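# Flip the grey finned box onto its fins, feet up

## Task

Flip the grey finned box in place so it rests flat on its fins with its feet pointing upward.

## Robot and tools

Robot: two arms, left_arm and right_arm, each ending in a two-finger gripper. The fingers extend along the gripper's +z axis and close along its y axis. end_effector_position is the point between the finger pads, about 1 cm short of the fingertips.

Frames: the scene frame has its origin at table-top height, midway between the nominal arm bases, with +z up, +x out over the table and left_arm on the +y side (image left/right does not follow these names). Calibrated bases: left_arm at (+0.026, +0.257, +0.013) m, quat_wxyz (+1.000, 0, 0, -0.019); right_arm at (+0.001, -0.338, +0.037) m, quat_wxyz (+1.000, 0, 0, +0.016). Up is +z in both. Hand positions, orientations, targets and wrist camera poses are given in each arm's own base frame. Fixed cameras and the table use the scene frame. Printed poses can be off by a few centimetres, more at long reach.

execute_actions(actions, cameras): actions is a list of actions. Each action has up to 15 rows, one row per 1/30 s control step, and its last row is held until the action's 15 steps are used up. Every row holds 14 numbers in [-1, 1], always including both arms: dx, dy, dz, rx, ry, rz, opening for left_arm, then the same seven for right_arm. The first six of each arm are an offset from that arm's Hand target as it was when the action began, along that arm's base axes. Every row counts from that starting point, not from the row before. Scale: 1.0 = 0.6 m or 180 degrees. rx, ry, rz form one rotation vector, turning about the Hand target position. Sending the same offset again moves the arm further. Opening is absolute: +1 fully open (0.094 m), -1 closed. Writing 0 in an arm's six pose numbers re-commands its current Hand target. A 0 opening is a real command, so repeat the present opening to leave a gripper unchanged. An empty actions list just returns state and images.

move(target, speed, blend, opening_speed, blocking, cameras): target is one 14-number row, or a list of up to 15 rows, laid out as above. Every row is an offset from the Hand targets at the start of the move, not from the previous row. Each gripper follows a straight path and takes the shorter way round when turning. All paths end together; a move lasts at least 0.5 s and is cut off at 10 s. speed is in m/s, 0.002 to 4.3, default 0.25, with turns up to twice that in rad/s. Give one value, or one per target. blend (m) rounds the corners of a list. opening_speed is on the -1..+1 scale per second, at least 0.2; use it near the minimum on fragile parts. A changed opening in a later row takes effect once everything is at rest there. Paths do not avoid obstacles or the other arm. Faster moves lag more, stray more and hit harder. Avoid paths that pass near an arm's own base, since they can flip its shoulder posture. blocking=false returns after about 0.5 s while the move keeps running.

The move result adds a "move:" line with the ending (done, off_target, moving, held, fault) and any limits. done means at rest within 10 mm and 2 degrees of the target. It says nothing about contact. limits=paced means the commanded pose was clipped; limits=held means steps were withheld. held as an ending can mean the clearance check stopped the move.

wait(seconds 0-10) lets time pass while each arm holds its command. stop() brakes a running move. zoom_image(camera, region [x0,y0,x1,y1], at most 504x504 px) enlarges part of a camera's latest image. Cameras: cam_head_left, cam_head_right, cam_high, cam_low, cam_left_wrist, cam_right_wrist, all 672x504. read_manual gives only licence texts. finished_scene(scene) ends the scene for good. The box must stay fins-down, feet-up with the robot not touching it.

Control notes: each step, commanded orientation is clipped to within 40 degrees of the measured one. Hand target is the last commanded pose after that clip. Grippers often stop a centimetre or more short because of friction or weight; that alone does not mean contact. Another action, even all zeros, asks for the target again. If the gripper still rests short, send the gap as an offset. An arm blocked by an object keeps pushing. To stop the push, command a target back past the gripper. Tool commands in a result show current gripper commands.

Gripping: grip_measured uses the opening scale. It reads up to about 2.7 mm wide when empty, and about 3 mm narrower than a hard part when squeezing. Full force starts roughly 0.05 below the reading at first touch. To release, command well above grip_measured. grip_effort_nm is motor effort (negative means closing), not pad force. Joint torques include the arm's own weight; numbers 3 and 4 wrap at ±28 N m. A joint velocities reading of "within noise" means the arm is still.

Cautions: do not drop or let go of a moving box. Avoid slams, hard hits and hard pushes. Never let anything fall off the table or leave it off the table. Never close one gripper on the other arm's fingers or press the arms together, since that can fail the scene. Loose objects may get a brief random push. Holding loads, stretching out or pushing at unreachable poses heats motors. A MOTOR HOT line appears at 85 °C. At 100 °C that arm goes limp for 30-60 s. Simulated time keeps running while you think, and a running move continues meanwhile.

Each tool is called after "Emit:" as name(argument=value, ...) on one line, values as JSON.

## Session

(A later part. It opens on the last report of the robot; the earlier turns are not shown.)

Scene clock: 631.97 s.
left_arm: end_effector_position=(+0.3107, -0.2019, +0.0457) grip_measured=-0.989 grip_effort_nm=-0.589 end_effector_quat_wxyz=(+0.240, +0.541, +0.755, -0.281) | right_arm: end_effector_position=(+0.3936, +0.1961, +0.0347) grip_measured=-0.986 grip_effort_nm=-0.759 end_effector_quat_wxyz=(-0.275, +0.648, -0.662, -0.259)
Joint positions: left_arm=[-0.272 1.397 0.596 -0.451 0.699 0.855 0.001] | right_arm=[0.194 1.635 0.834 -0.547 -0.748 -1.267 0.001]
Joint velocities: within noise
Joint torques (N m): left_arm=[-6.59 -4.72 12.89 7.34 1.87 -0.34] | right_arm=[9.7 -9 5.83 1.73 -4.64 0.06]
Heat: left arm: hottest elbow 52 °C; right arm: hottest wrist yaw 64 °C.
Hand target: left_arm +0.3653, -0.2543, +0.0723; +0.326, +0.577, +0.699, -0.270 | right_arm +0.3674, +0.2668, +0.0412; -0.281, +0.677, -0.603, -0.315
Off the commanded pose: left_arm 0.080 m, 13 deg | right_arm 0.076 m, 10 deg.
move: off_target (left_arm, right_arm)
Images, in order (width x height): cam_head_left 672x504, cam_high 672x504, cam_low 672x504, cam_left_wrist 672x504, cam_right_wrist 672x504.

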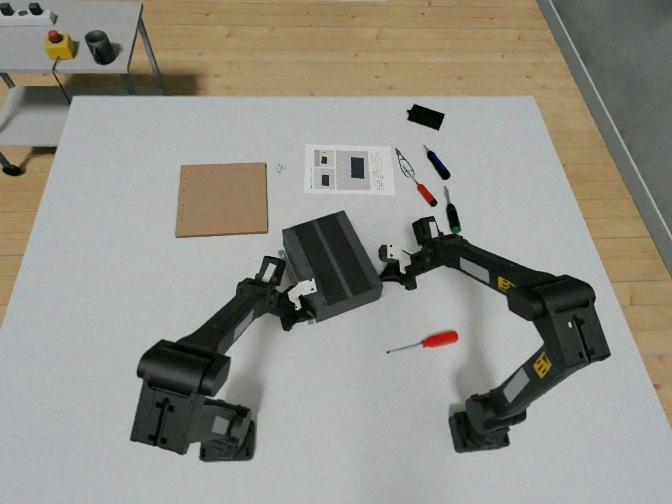

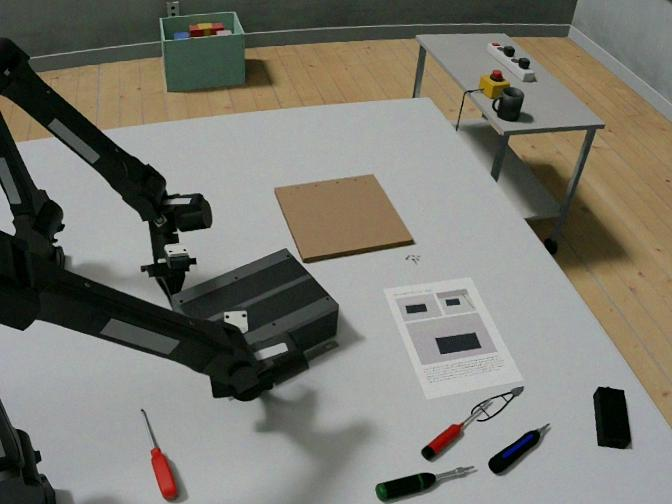

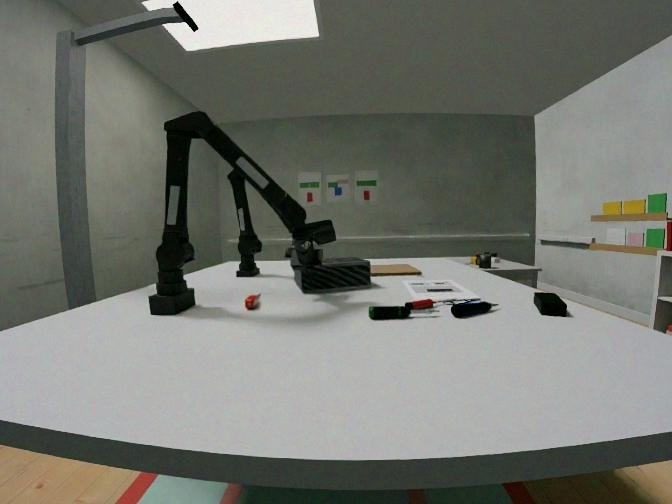

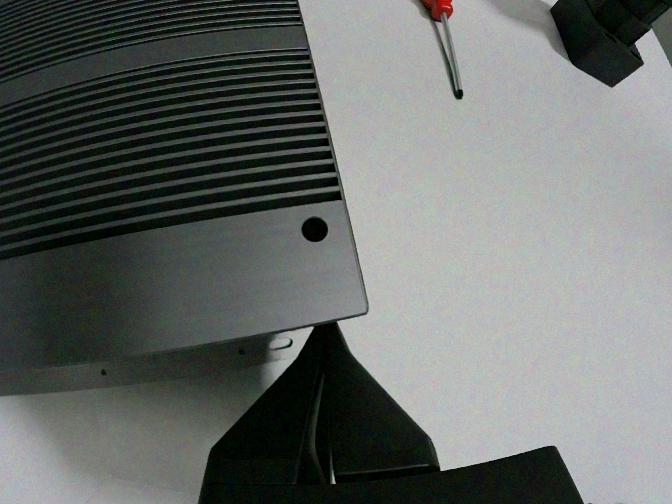

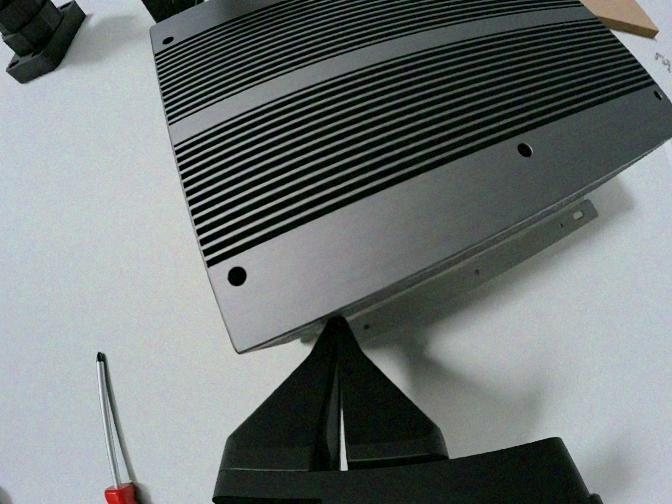

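Emit:
move(target=[[-0.05,0.025,-0.1,0,0,0,-1,0.017,-0.033,-0.083,0,0,0,-1],[-0.115,0.149,-0.04,0,0,0,-1,0.065,-0.18,-0.02,0,0,0,-1],[-0.053,0.18,-0.033,0,0,0.064,-1,0.065,-0.19,-0.008,0,0,0.064,-1]], speed=0.08, cameras=["cam_high","cam_left_wrist","cam_right_wrist","cam_head_left"])

Scene clock: 701.70 s.
left_arm: end_effector_position=(+0.3278, -0.1496, +0.0476) grip_measured=-0.989 grip_effort_nm=-0.584 end_effector_quat_wxyz=(+0.342, +0.510, +0.751, -0.243) | right_arm: end_effector_position=(+0.3919, +0.1578, +0.0338) grip_measured=-0.986 grip_effort_nm=-0.755 end_effector_quat_wxyz=(-0.242, +0.733, -0.532, -0.349)
Joint positions: left_arm=[-0.094 1.339 0.478 -0.238 0.755 0.909 0.001] | right_arm=[0.077 1.828 1.06 -1.103 -0.837 -1.943 0.001]
Joint velocities: within noise
Joint torques (N m): left_arm=[-0.03 -6.65 6.41 1.88 0.42 -0.32] | right_arm=[-1.9 -12.51 7.65 -0.39 -0.48 -0.07]
Heat: left arm: hottest elbow 53 °C; right arm: hottest wrist yaw 78 °C.
Hand target: left_arm +0.3336, -0.1464, +0.0526; +0.351, +0.504, +0.753, -0.236 | right_arm +0.4065, +0.1528, +0.0364; -0.248, +0.734, -0.532, -0.341
Off the commanded pose: left_arm 0.008 m, 2 deg | right_arm 0.016 m, 1 deg.
move: off_target (right_arm)
Images, in order (width x height): cam_head_left 672x504, cam_high 672x504, cam_left_wrist 672x504, cam_right_wrist 672x504.

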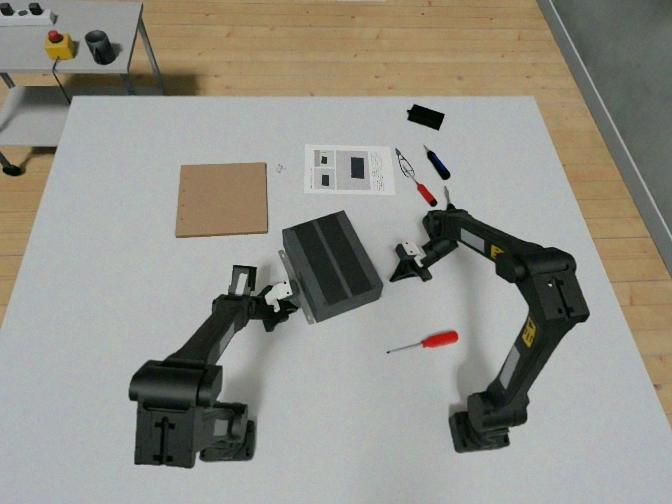

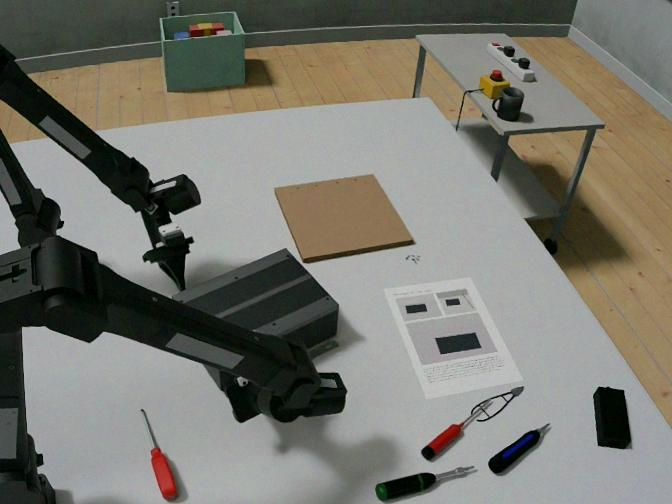

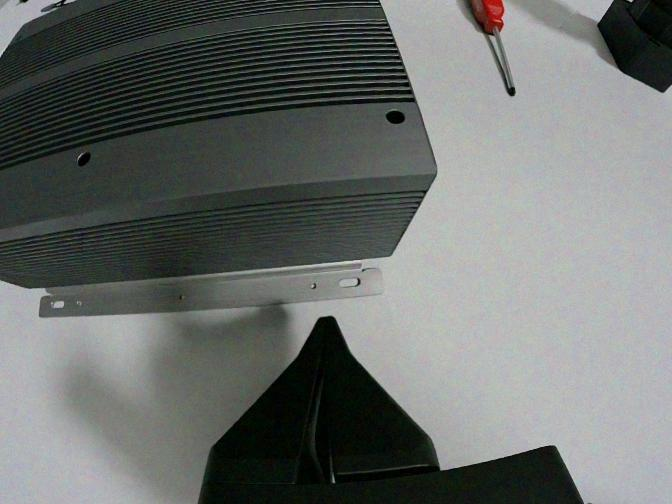

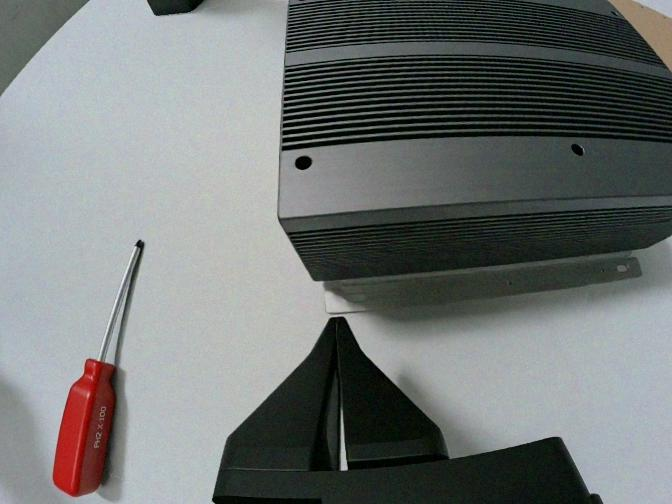

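Emit:
move(target=[0.037,-0.0135,-0.02,-0.144,-0.0588,0,-1,0.058,0.052,-0.03,0.148,0.0486,0,-1], speed=0.12, cameras=["cam_high","cam_left_wrist","cam_right_wrist","cam_head_left"])

Scene clock: 764.03 s.
left_arm: end_effector_position=(+0.3574, -0.1576, +0.0472) grip_measured=-0.989 grip_effort_nm=-0.584 end_effector_quat_wxyz=(+0.527, +0.442, +0.638, -0.347) | right_arm: end_effector_position=(+0.4272, +0.1885, +0.0181) grip_measured=-0.986 grip_effort_nm=-0.755 end_effector_quat_wxyz=(-0.360, +0.617, -0.509, -0.480)
Joint positions: left_arm=[-0.003 1.74 0.373 0.861 1.136 0.488 0.001] | right_arm=[0.061 2.082 1.186 -1.216 -1.239 -2.09 0.001]
Joint velocities: within noise
Joint torques (N m): left_arm=[0.15 -5.89 2.65 2.52 0.43 -0.32] | right_arm=[-1.85 -14.39 6.23 0.01 -0.79 -0.11]
Heat: left arm: hottest elbow 43 °C; right arm: hottest wrist yaw 48 °C.
Hand target: left_arm +0.3557, -0.1544, +0.0405; +0.522, +0.432, +0.646, -0.352 | right_arm +0.4413, +0.1839, +0.0184; -0.369, +0.629, -0.456, -0.509
Off the commanded pose: left_arm 0.007 m, 2 deg | right_arm 0.015 m, 7 deg.
joint sent to its limit (right arm) — joint 6 (wrist roll), lower limit. The joint targets are off in orientation, not in position.
move: off_target (right_arm)
Images, in order (width x height): cam_head_left 672x504, cam_high 672x504, cam_left_wrist 672x504, cam_right_wrist 672x504.

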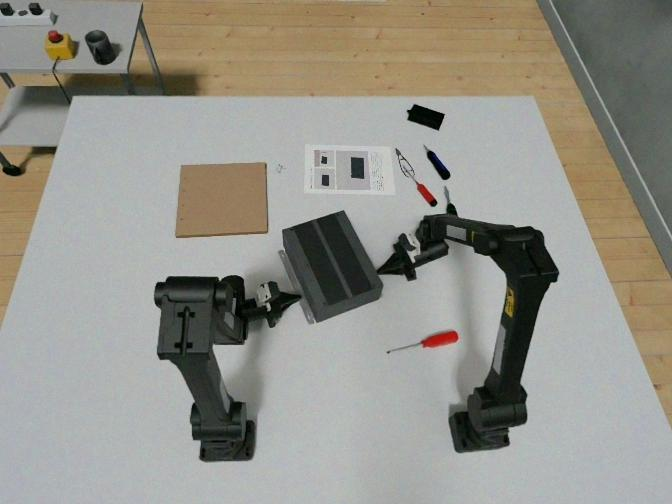

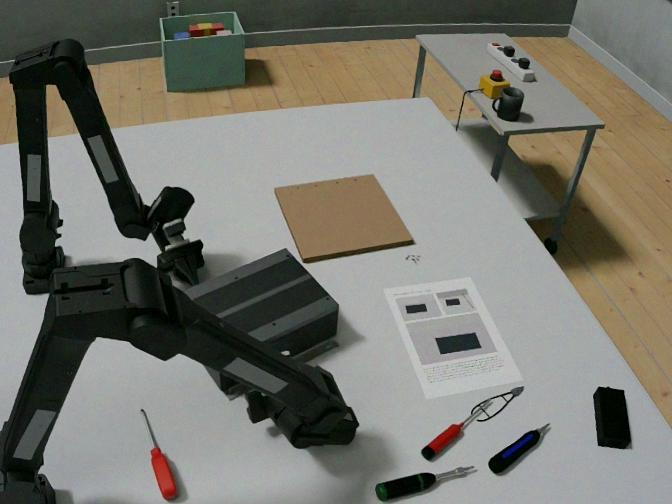

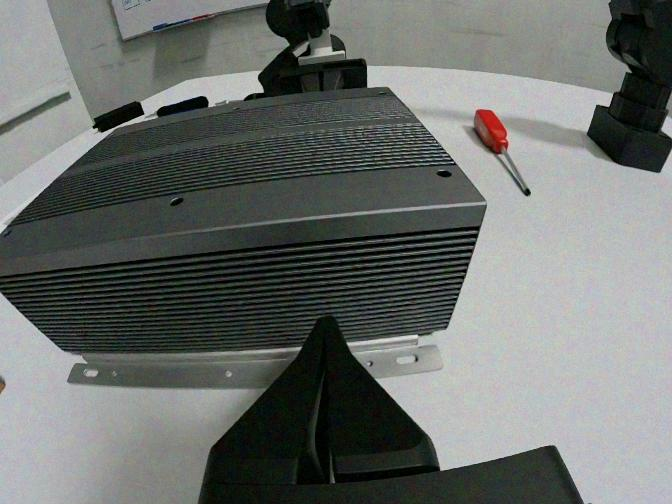

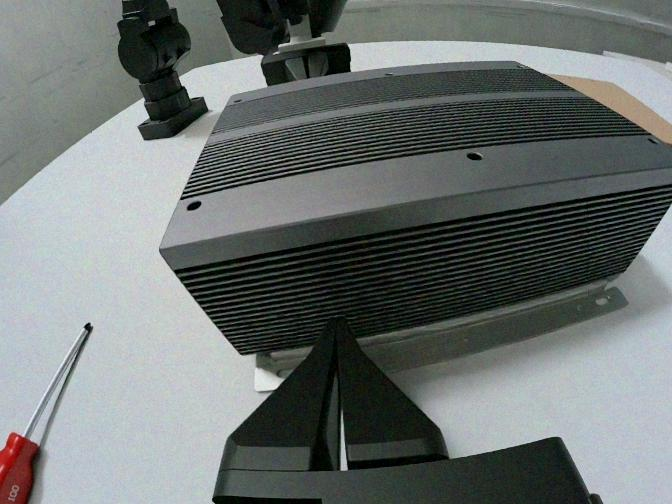

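Emit:
move(target=[[0.05,-0.123,0.02,0,0,0,-1,-0.042,0.127,0.02,0,0,0,-1],[0.065,-0.117,0.137,0,0,0,-1,-0.026,0.132,0.137,0,0,0,-1],[0.167,-0.077,0.253,0,0,0,-1,0.045,0.155,0.253,0,0,0,-1]], speed=[0.06,0.08,0.08], cameras=["cam_high","cam_low","cam_left_wrist","cam_right_wrist"])

Scene clock: 784.17 s.
left_arm: end_effector_position=(+0.4425, -0.2032, +0.1724) grip_measured=-0.989 grip_effort_nm=-0.579 end_effector_quat_wxyz=(+0.505, +0.424, +0.658, -0.363) | right_arm: end_effector_position=(+0.4555, +0.2771, +0.1531) grip_measured=-0.986 grip_effort_nm=-0.755 end_effector_quat_wxyz=(-0.356, +0.624, -0.463, -0.519)
Joint positions: left_arm=[-0.122 1.461 0.674 0.334 1.028 0.344 0.001] | right_arm=[0.228 1.964 1.416 -1.472 -1.338 -1.992 0.001]
Joint velocities: within noise
Joint torques (N m): left_arm=[-0.15 -9.82 10.1 1.61 0.46 -0.06] | right_arm=[-1.55 -16.56 8.95 -0.61 -0.82 0]
Heat: left arm: hottest elbow 41 °C; right arm: hottest wrist yaw 46 °C.
Hand target: left_arm +0.4558, -0.2008, +0.1924; +0.522, +0.432, +0.646, -0.352 | right_arm +0.4682, +0.2770, +0.1701; -0.369, +0.630, -0.456, -0.509
Off the commanded pose: left_arm 0.024 m, 3 deg | right_arm 0.021 m, 2 deg.
move: off_target (left_arm, right_arm)
Images, in order (width x height): cam_high 672x504, cam_low 672x504, cam_left_wrist 672x504, cam_right_wrist 672x504.

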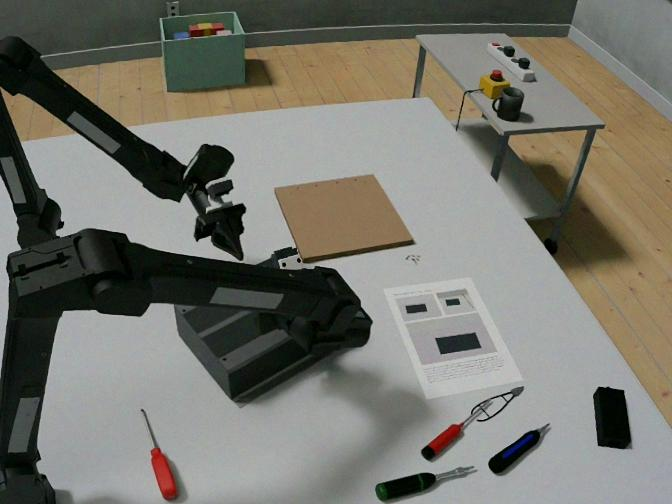

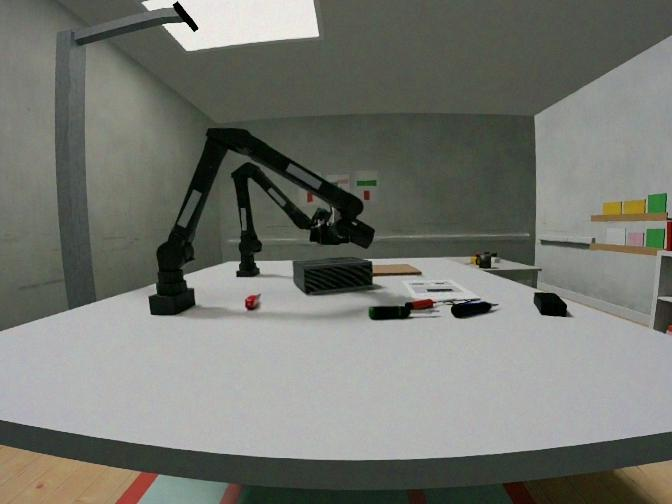

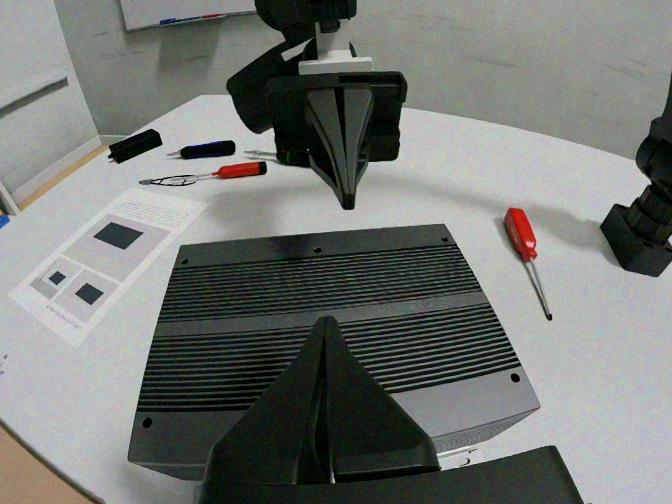

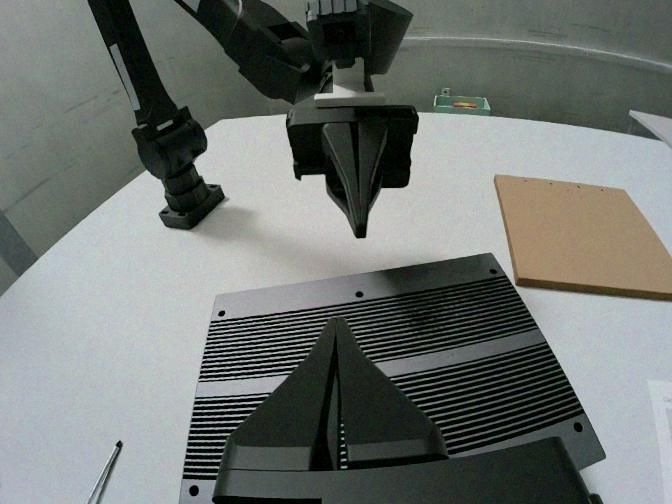

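Emit:
move(target=[[-0.185,0.123,0,0,0,0,-1,-0.03,-0.203,0,0,0,0,-1],[-0.185,0.123,-0.237,0,0,0,-1,-0.03,-0.203,-0.237,0,0,0,-1],[-0.1,-0.085,-0.237,0,0,0,-1,-0.1,0.011,-0.237,0,0,0,-1]], speed=[0.25,0.2,0.07], cameras=["cam_left_wrist","cam_right_wrist"])

Scene clock: 798.03 s.
left_arm: end_effector_position=(+0.3736, -0.1954, +0.0522) grip_measured=-0.989 grip_effort_nm=-0.574 end_effector_quat_wxyz=(+0.527, +0.400, +0.670, -0.337) | right_arm: end_effector_position=(+0.4522, +0.1953, +0.0315) grip_measured=-0.986 grip_effort_nm=-0.759 end_effector_quat_wxyz=(-0.415, +0.599, -0.503, -0.465)
Joint positions: left_arm=[-0.149 1.75 0.382 0.997 0.924 0.27 0.001] | right_arm=[0.063 2.055 1.175 -1.029 -1.331 -1.948 0.001]
Joint velocities: within noise
Joint torques (N m): left_arm=[-11.75 -4.07 10.39 2.13 -1.39 -0.37] | right_arm=[13.86 -15.33 2.71 -0.08 -1.24 0.04]
Heat: left arm: hottest elbow 42 °C; right arm: hottest wrist yaw 45 °C.
Hand target: left_arm +0.3958, -0.2517, +0.0502; +0.522, +0.432, +0.646, -0.352 | right_arm +0.4082, +0.2836, +0.0279; -0.369, +0.630, -0.456, -0.509
Off the commanded pose: left_arm 0.061 m, 5 deg | right_arm 0.099 m, 10 deg.
move: off_target (left_arm, right_arm)
Images, in order (width x height): cam_left_wrist 672x504, cam_right_wrist 672x504.

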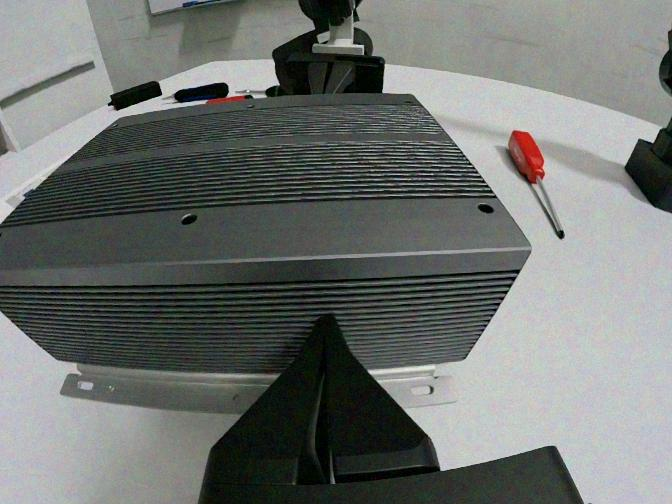

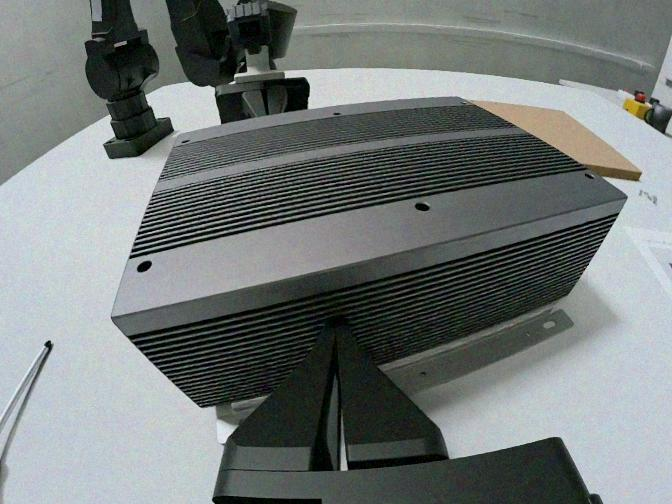

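Emit:
move(target=[[0.025,-0.062,0.01,0,0,0,-1,-0.021,0.063,0.01,0,0,0,-1],[0.025,-0.062,0.1,0,0,0,-1,-0.021,0.063,0.1,0,0,0,-1]], speed=0.07, cameras=["cam_left_wrist","cam_right_wrist","cam_low"])

Scene clock: 806.43 s.
left_arm: end_effector_position=(+0.3729, -0.1991, +0.0558) grip_measured=-0.989 grip_effort_nm=-0.564 end_effector_quat_wxyz=(+0.485, +0.355, +0.733, -0.319) | right_arm: end_effector_position=(+0.4544, +0.1955, +0.0342) grip_measured=-0.986 grip_effort_nm=-0.750 end_effector_quat_wxyz=(-0.397, +0.591, -0.544, -0.443)
Joint positions: left_arm=[-0.201 1.608 0.373 0.761 0.773 0.212 0.001] | right_arm=[0.069 1.976 1.1 -0.785 -1.273 -1.652 0.001]
Joint velocities: within noise
Joint torques (N m): left_arm=[-14.04 -8.7 15.53 2.88 1.81 -0.26] | right_arm=[18.61 -21.42 3.58 -1.36 -4.46 0]
Heat: left arm: hottest elbow 44 °C; right arm: hottest wrist yaw 47 °C.
Hand target: left_arm +0.4108, -0.2889, +0.1102; +0.522, +0.432, +0.646, -0.352 | right_arm +0.3956, +0.3214, +0.0879; -0.369, +0.630, -0.456, -0.509
Off the commanded pose: left_arm 0.112 m, 15 deg | right_arm 0.149 m, 14 deg.
move: off_target (left_arm, right_arm)
Images, in order (width x height): cam_low 672x504, cam_left_wrist 672x504, cam_right_wrist 672x504.

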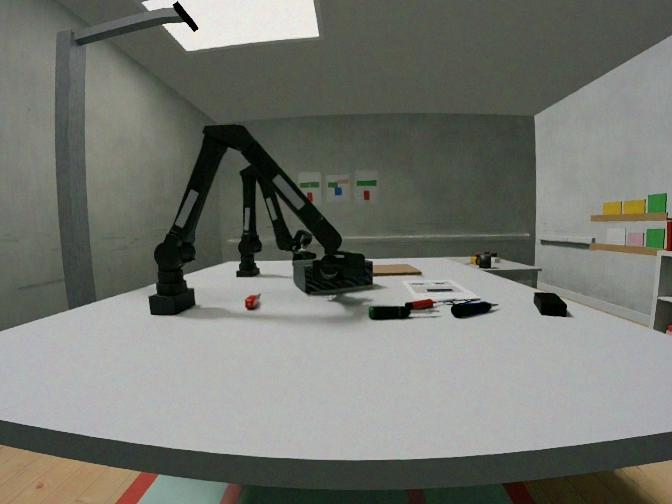

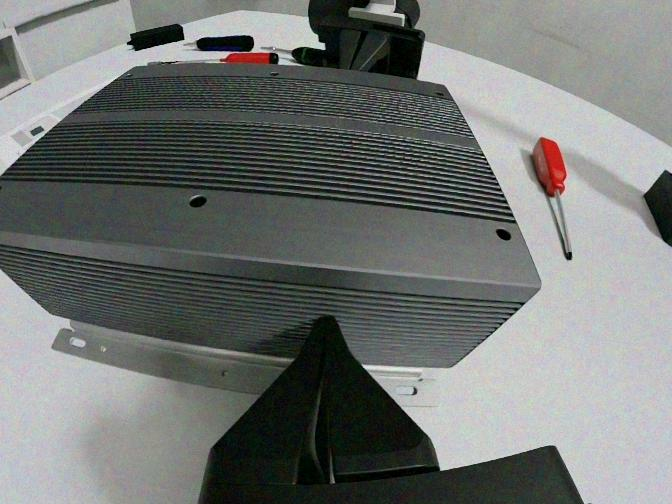

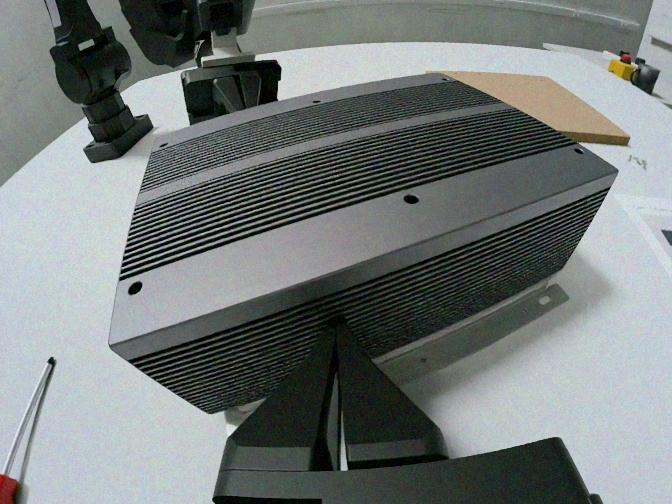

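Emit:
move(target=[[0.02,0.01,0.1,0,0,0,-1,0.02,0.006,0.1,0,0,0,-1],[0.08,0.03,0.2,0,0,0,-1,0.07,0.02,0.2,0,0,0,-1]], speed=0.09, cameras=["cam_left_wrist","cam_right_wrist","cam_low"])

Scene clock: 814.43 s.
left_arm: end_effector_position=(+0.4390, -0.2658, +0.1926) grip_measured=-0.989 grip_effort_nm=-0.559 end_effector_quat_wxyz=(+0.491, +0.421, +0.671, -0.364) | right_arm: end_effector_position=(+0.4325, +0.3282, +0.1993) grip_measured=-0.986 grip_effort_nm=-0.755 end_effector_quat_wxyz=(-0.370, +0.625, -0.459, -0.512)
Joint positions: left_arm=[-0.284 1.433 0.722 0.305 0.874 0.241 0.001] | right_arm=[0.335 1.78 1.292 -0.972 -1.365 -1.449 0.001]
Joint velocities: within noise
Joint torques (N m): left_arm=[-0.62 -10.64 12.62 2.03 0.26 -0.06] | right_arm=[-0.73 -14.51 9.42 0.12 -0.53 0.02]
Heat: left arm: hottest elbow 45 °C; right arm: hottest wrist yaw 55 °C.
Hand target: left_arm +0.4588, -0.2709, +0.2303; +0.522, +0.432, +0.646, -0.352 | right_arm +0.4376, +0.3335, +0.2080; -0.369, +0.630, -0.456, -0.509
Off the commanded pose: left_arm 0.043 m, 5 deg | right_arm 0.011 m, 1 deg.
move: off_target (left_arm, right_arm)
Images, in order (width x height): cam_low 672x504, cam_left_wrist 672x504, cam_right_wrist 672x504.

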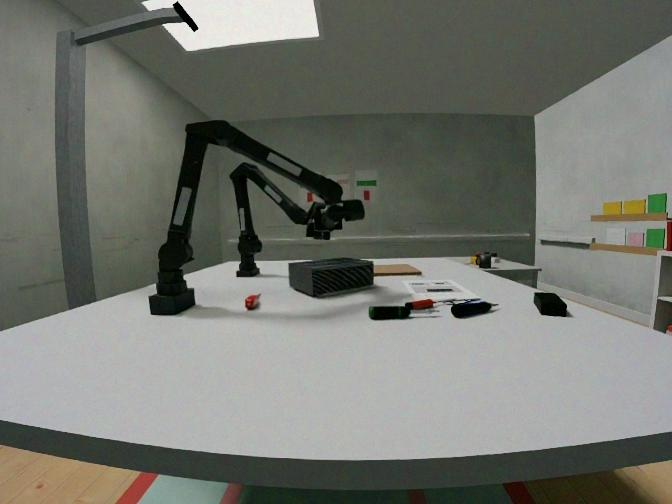

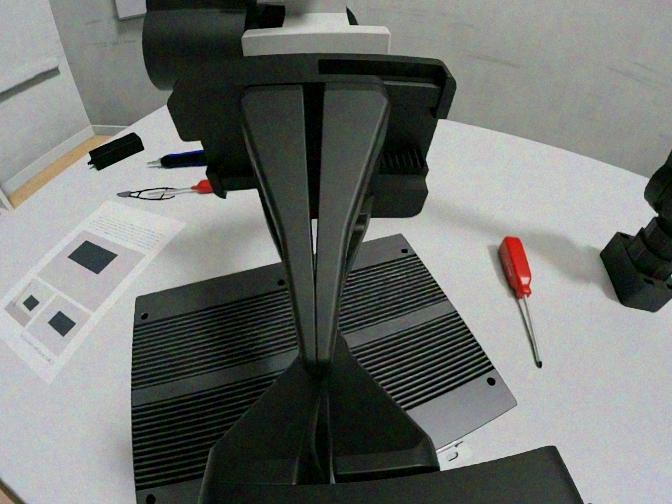

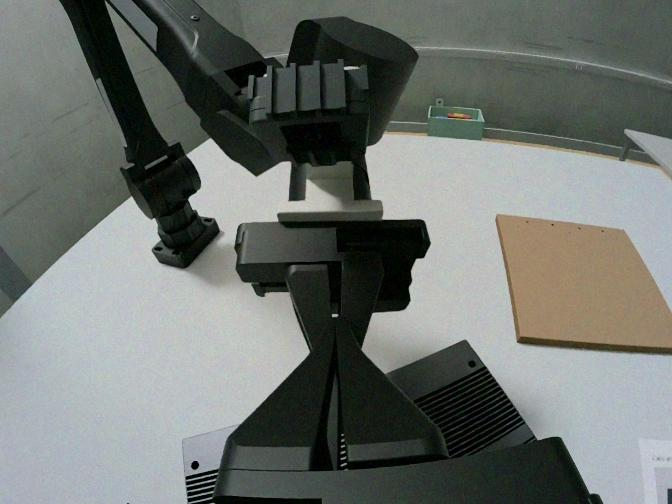

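Emit:
move(target=[[-0.093,0.233,0.05,0,0,0,-1,0.05,-0.2,0.017,0,0,0,-1],[-0.2,0.42,0.13,0,0,0,-1,-0.297,-0.483,-0.083,-0.258,-0.067,-0.037,0.3]], speed=[0.2,0.35], cameras=["cam_right_wrist","cam_high","cam_head_left"])

Scene clock: 908.67 s.
left_arm: end_effector_position=(+0.3286, -0.0262, +0.2999) grip_measured=-0.989 grip_effort_nm=-0.559 end_effector_quat_wxyz=(+0.518, +0.426, +0.648, -0.360) | right_arm: end_effector_position=(+0.2571, +0.0481, +0.1568) grip_measured=+0.297 grip_effort_nm=0.076 end_effector_quat_wxyz=(-0.161, +0.749, -0.608, -0.207)
Joint positions: left_arm=[0.456 1.215 0.937 -1.636 1.353 1.895 0.001] | right_arm=[-0.13 1.163 0.822 -1.432 -0.494 -1.959 0.061]
Joint velocities: within noise
Joint torques (N m): left_arm=[-0.26 -4.13 11 -0.36 0.58 -0.07] | right_arm=[-1.79 -5.71 7.09 0.36 -0.29 0]
Heat: left arm: hottest elbow 50 °C; right arm: hottest elbow 42 °C.
Hand target: left_arm +0.3388, -0.0189, +0.3082; +0.522, +0.432, +0.646, -0.352 | right_arm +0.2594, +0.0436, +0.1582; -0.165, +0.746, -0.614, -0.200
Off the commanded pose: left_arm 0.015 m, 1 deg | right_arm 0.005 m, 1 deg.
move: off_target (left_arm)
Images, in order (width x height): cam_head_left 672x504, cam_high 672x504, cam_right_wrist 672x504.

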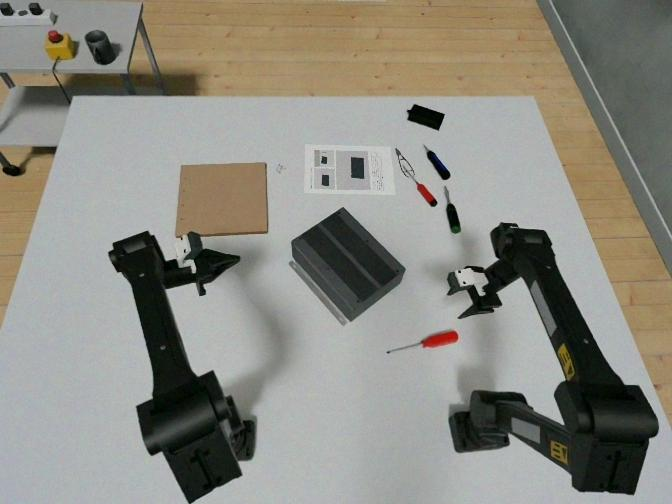

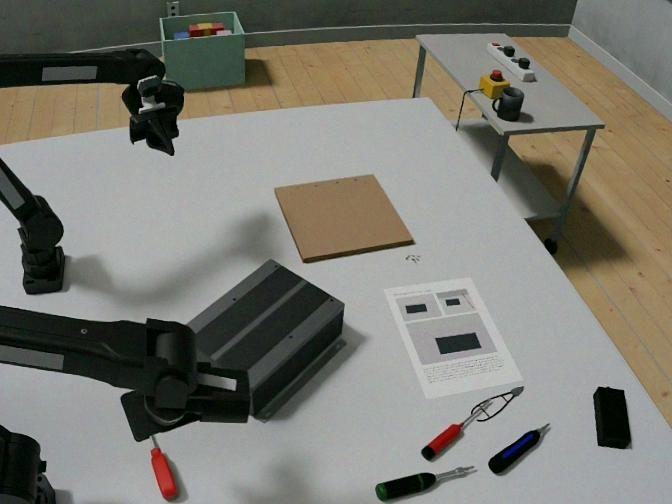

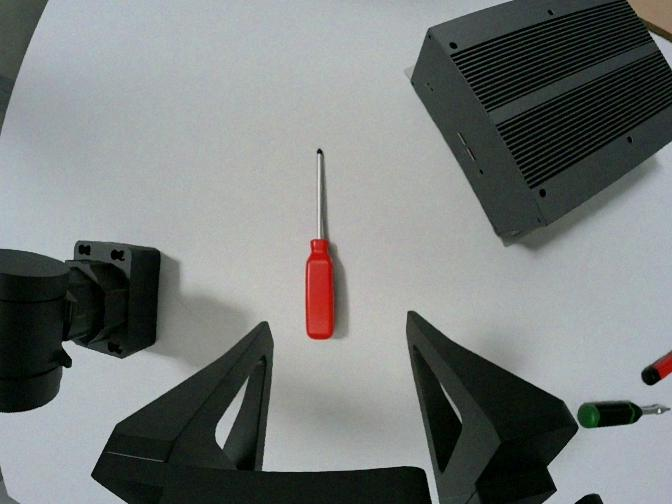

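Emit:
move(target=[[0,0,0,0,0,0,-1,-0.039,-0.0143,-0.2,0,0,0,0.2],[0,0,0,0,0,0,-1,-0.039,-0.0143,-0.293,0,0,0,0.2],[0,0,0,0,0,0,-1,-0.039,-0.0143,-0.293,0,0,0,-0.85],[0,0,0,0,0,0,-1,-0.039,-0.0143,-0.233,0,0,0,-0.85],[0,0,0,0,0,0,-1,-0.087,0.151,-0.233,0,0,-0.35,-0.85],[0,0,0,0,0,0,-1,-0.087,0.151,-0.275,0,0,-0.35,-0.85]], speed=[0.25,0.08,0.1,0.1,0.2,0.06], cameras=["cam_right_wrist","cam_high","cam_head_left"])

Emit:
zoom_image(camera="cam_right_wrist", region=[200, 0, 500, 300])

Scene clock: 962.20 s.
left_arm: end_effector_position=(+0.3286, -0.0262, +0.3000) grip_measured=-0.989 grip_effort_nm=-0.554 end_effector_quat_wxyz=(+0.518, +0.426, +0.648, -0.360) | right_arm: end_effector_position=(+0.2030, +0.1285, -0.0098) grip_measured=-0.405 grip_effort_nm=-1.043 end_effector_quat_wxyz=(+0.236, -0.313, +0.916, +0.081)
Joint positions: left_arm=[0.456 1.215 0.937 -1.637 1.353 1.897 0.001] | right_arm=[0.516 0.938 0.151 -0.285 -0.07 -0.125 0.028]
Joint velocities: within noise
Joint torques (N m): left_arm=[-0.09 -3.96 11.06 -0.28 0.59 -0.06] | right_arm=[0.26 0.09 6.61 2.21 0.07 0.02]
Heat: left arm: hottest elbow 52 °C; right arm: hottest elbow 38 °C.
Hand target: left_arm +0.3388, -0.0189, +0.3083; +0.523, +0.432, +0.645, -0.352 | right_arm +0.2070, +0.1342, -0.0068; +0.244, -0.315, +0.913, +0.084
Off the commanded pose: left_arm 0.015 m, 1 deg | right_arm 0.008 m, 1 deg.
move: off_target (left_arm)
Images, in order (width x height): cam_head_left 672x504, cam_high 672x504, cam_right_wrist 672x504.

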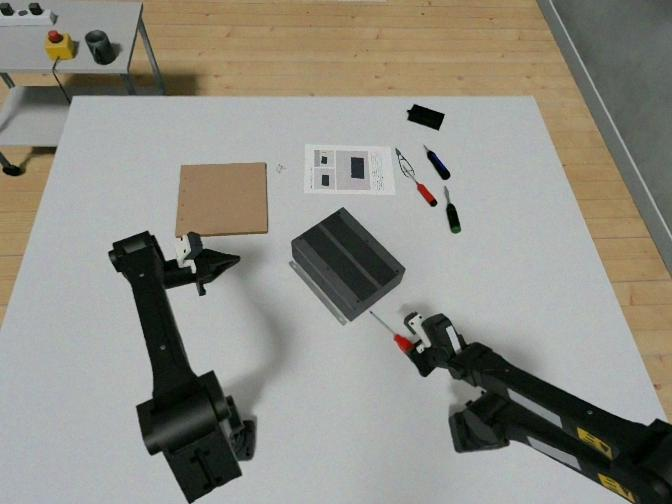

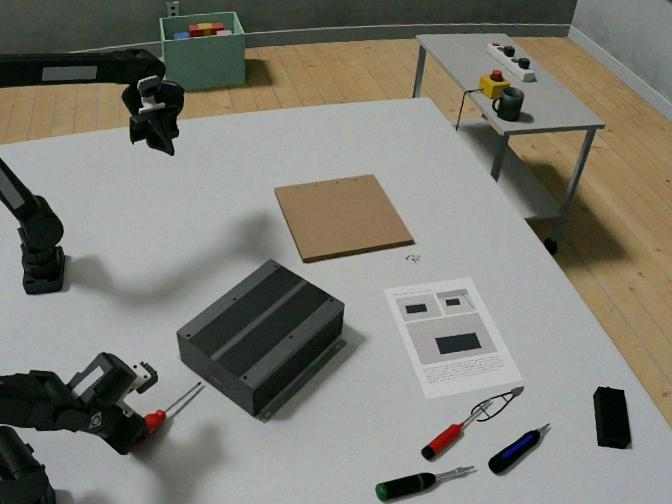

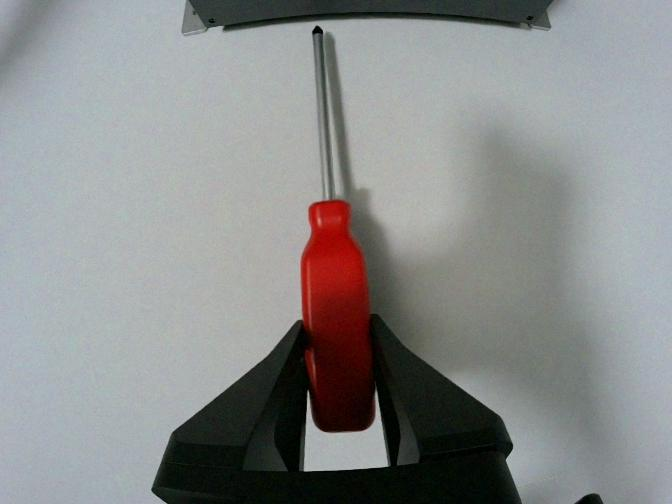

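Scaled by 1.680 from the camera's 672x504 image, which has a finer 960x720 frame.

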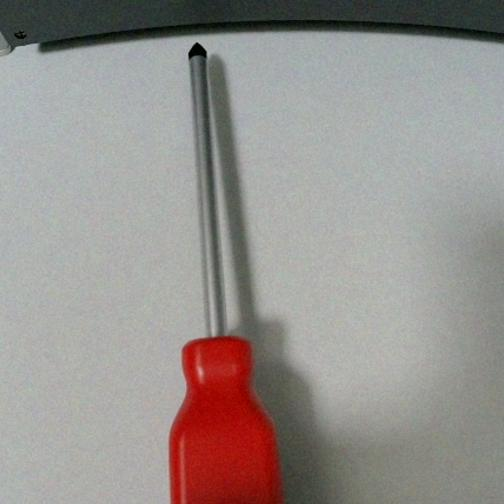

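Emit:
move(target=[[0,0,0,0,0,0,-1,0,0,0.003,-0.0137,0.0175,0,-0.9],[0,0,0,0,0,0,-1,0.16,0.126,0.003,-0.0137,0.0175,0,-0.9]], speed=[0.06,0.05], cameras=["cam_right_wrist","cam_high","cam_head_left"])

Emit:
zoom_image(camera="cam_right_wrist", region=[200, 50, 500, 350])

Scene clock: 976.97 s.
left_arm: end_effector_position=(+0.3287, -0.0261, +0.2999) grip_measured=-0.989 grip_effort_nm=-0.554 end_effector_quat_wxyz=(+0.518, +0.426, +0.648, -0.360) | right_arm: end_effector_position=(+0.2755, +0.1854, -0.0162) grip_measured=-0.405 grip_effort_nm=-1.038 end_effector_quat_wxyz=(+0.185, -0.316, +0.928, +0.065)
Joint positions: left_arm=[0.456 1.216 0.937 -1.637 1.353 1.897 0.001] | right_arm=[0.576 1.354 0.434 -0.258 -0.035 -0.074 0.028]
Joint velocities: within noise
Joint torques (N m): left_arm=[-0.21 -4.01 11.04 -0.38 0.6 -0.05] | right_arm=[0.67 -2.73 9.85 2.28 0.08 0.1]
Heat: left arm: hottest elbow 52 °C; right arm: hottest elbow 39 °C.
Hand target: left_arm +0.3389, -0.0189, +0.3082; +0.523, +0.432, +0.645, -0.352 | right_arm +0.3031, +0.2098, -0.0050; +0.212, -0.318, +0.921, +0.073
Off the commanded pose: left_arm 0.015 m, 1 deg | right_arm 0.038 m, 3 deg.
move: off_target (left_arm, right_arm)
Images, in order (width x height): cam_head_left 672x504, cam_high 672x504, cam_right_wrist 672x504.

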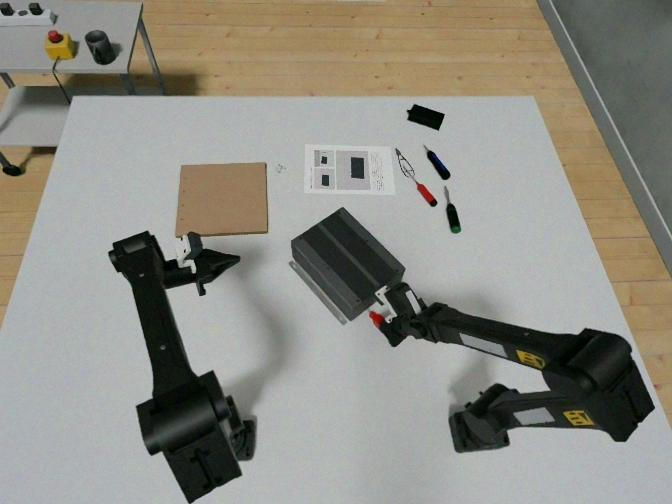

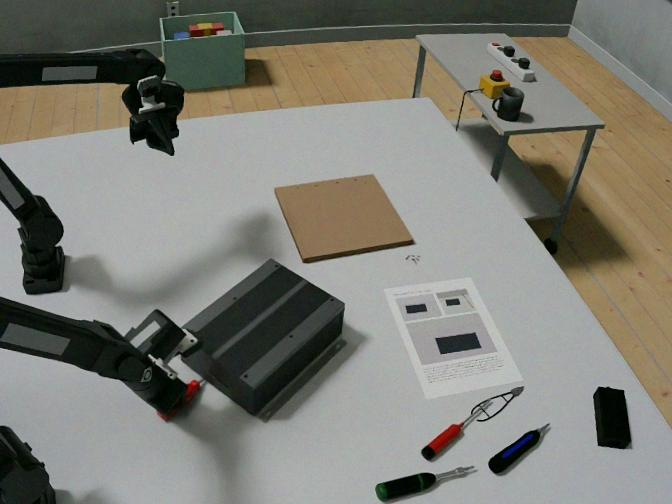

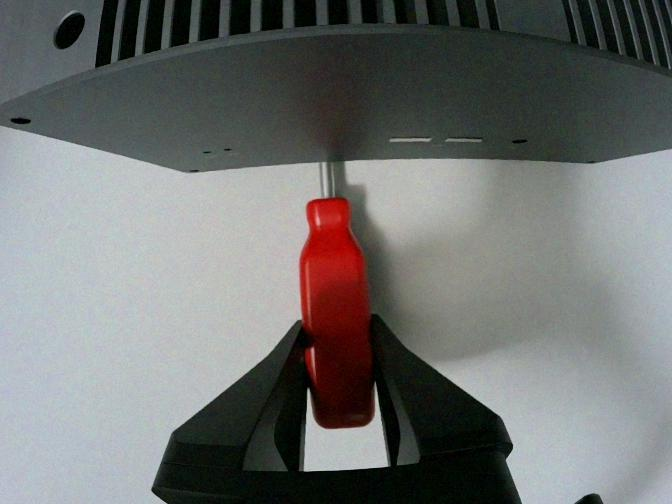

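Scaled by 1.680 from the camera's 672x504 image, which has a finer 960x720 frame.

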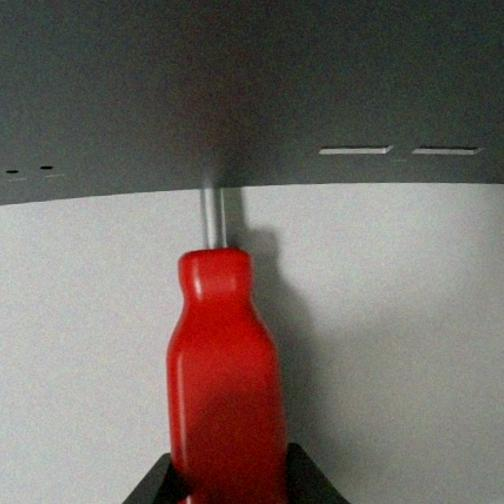

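Emit:
move(target=[[0,0,0,0,0,0,-1,0.01,0.01,0.04,0,0,0,-0.9],[0,0,0,0,0,0,-1,0.06,0.045,0.04,0,0,0,-0.9]], speed=[0.05,0.05], cameras=["cam_right_wrist","cam_high"])

Emit:
zoom_image(camera="cam_high", region=[140, 250, 360, 440])

Scene clock: 986.10 s.
left_arm: end_effector_position=(+0.3286, -0.0261, +0.2999) grip_measured=-0.989 grip_effort_nm=-0.559 end_effector_quat_wxyz=(+0.518, +0.426, +0.648, -0.360) | right_arm: end_effector_position=(+0.2897, +0.1976, -0.0154) grip_measured=-0.405 grip_effort_nm=-1.043 end_effector_quat_wxyz=(+0.150, -0.317, +0.935, +0.056)
Joint positions: left_arm=[0.456 1.216 0.937 -1.638 1.353 1.897 0.001] | right_arm=[0.584 1.423 0.532 -0.36 -0.031 -0.065 0.028]
Joint velocities: within noise
Joint torques (N m): left_arm=[-0.03 -4.13 11.02 -0.35 0.59 -0.07] | right_arm=[0.79 -7.88 12.59 2.36 0.08 0.08]
Heat: left arm: hottest elbow 52 °C; right arm: hottest elbow 40 °C.
Hand target: left_arm +0.3388, -0.0189, +0.3082; +0.522, +0.432, +0.646, -0.352 | right_arm +0.3391, +0.2368, +0.0189; +0.212, -0.318, +0.921, +0.073
Off the commanded pose: left_arm 0.015 m, 1 deg | right_arm 0.072 m, 8 deg.
move: off_target (left_arm, right_arm)
Images, in order (width x height): cam_high 672x504, cam_right_wrist 672x504.

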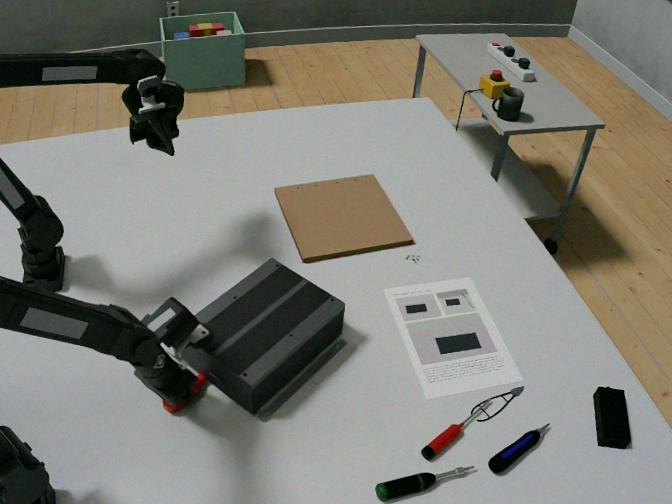

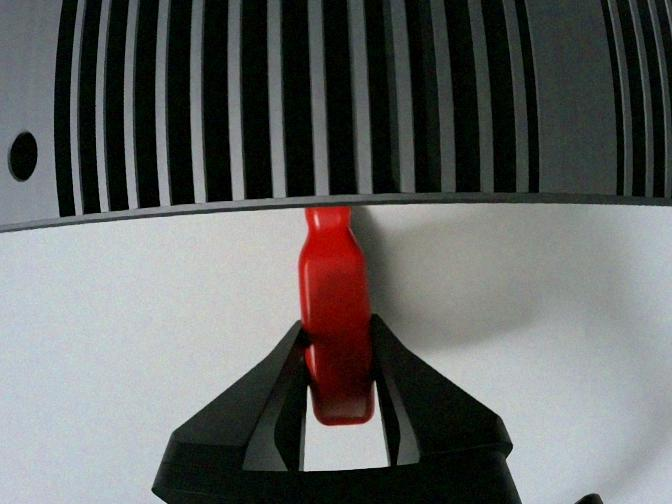

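Scaled by 2.291.

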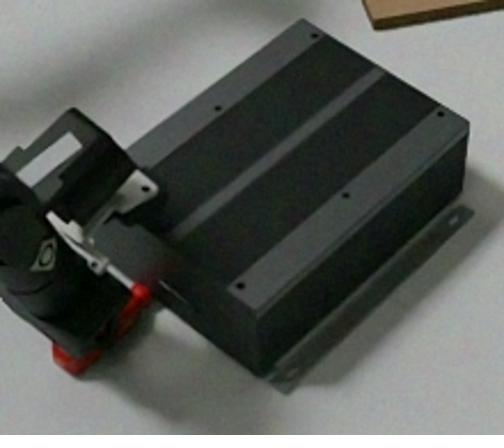

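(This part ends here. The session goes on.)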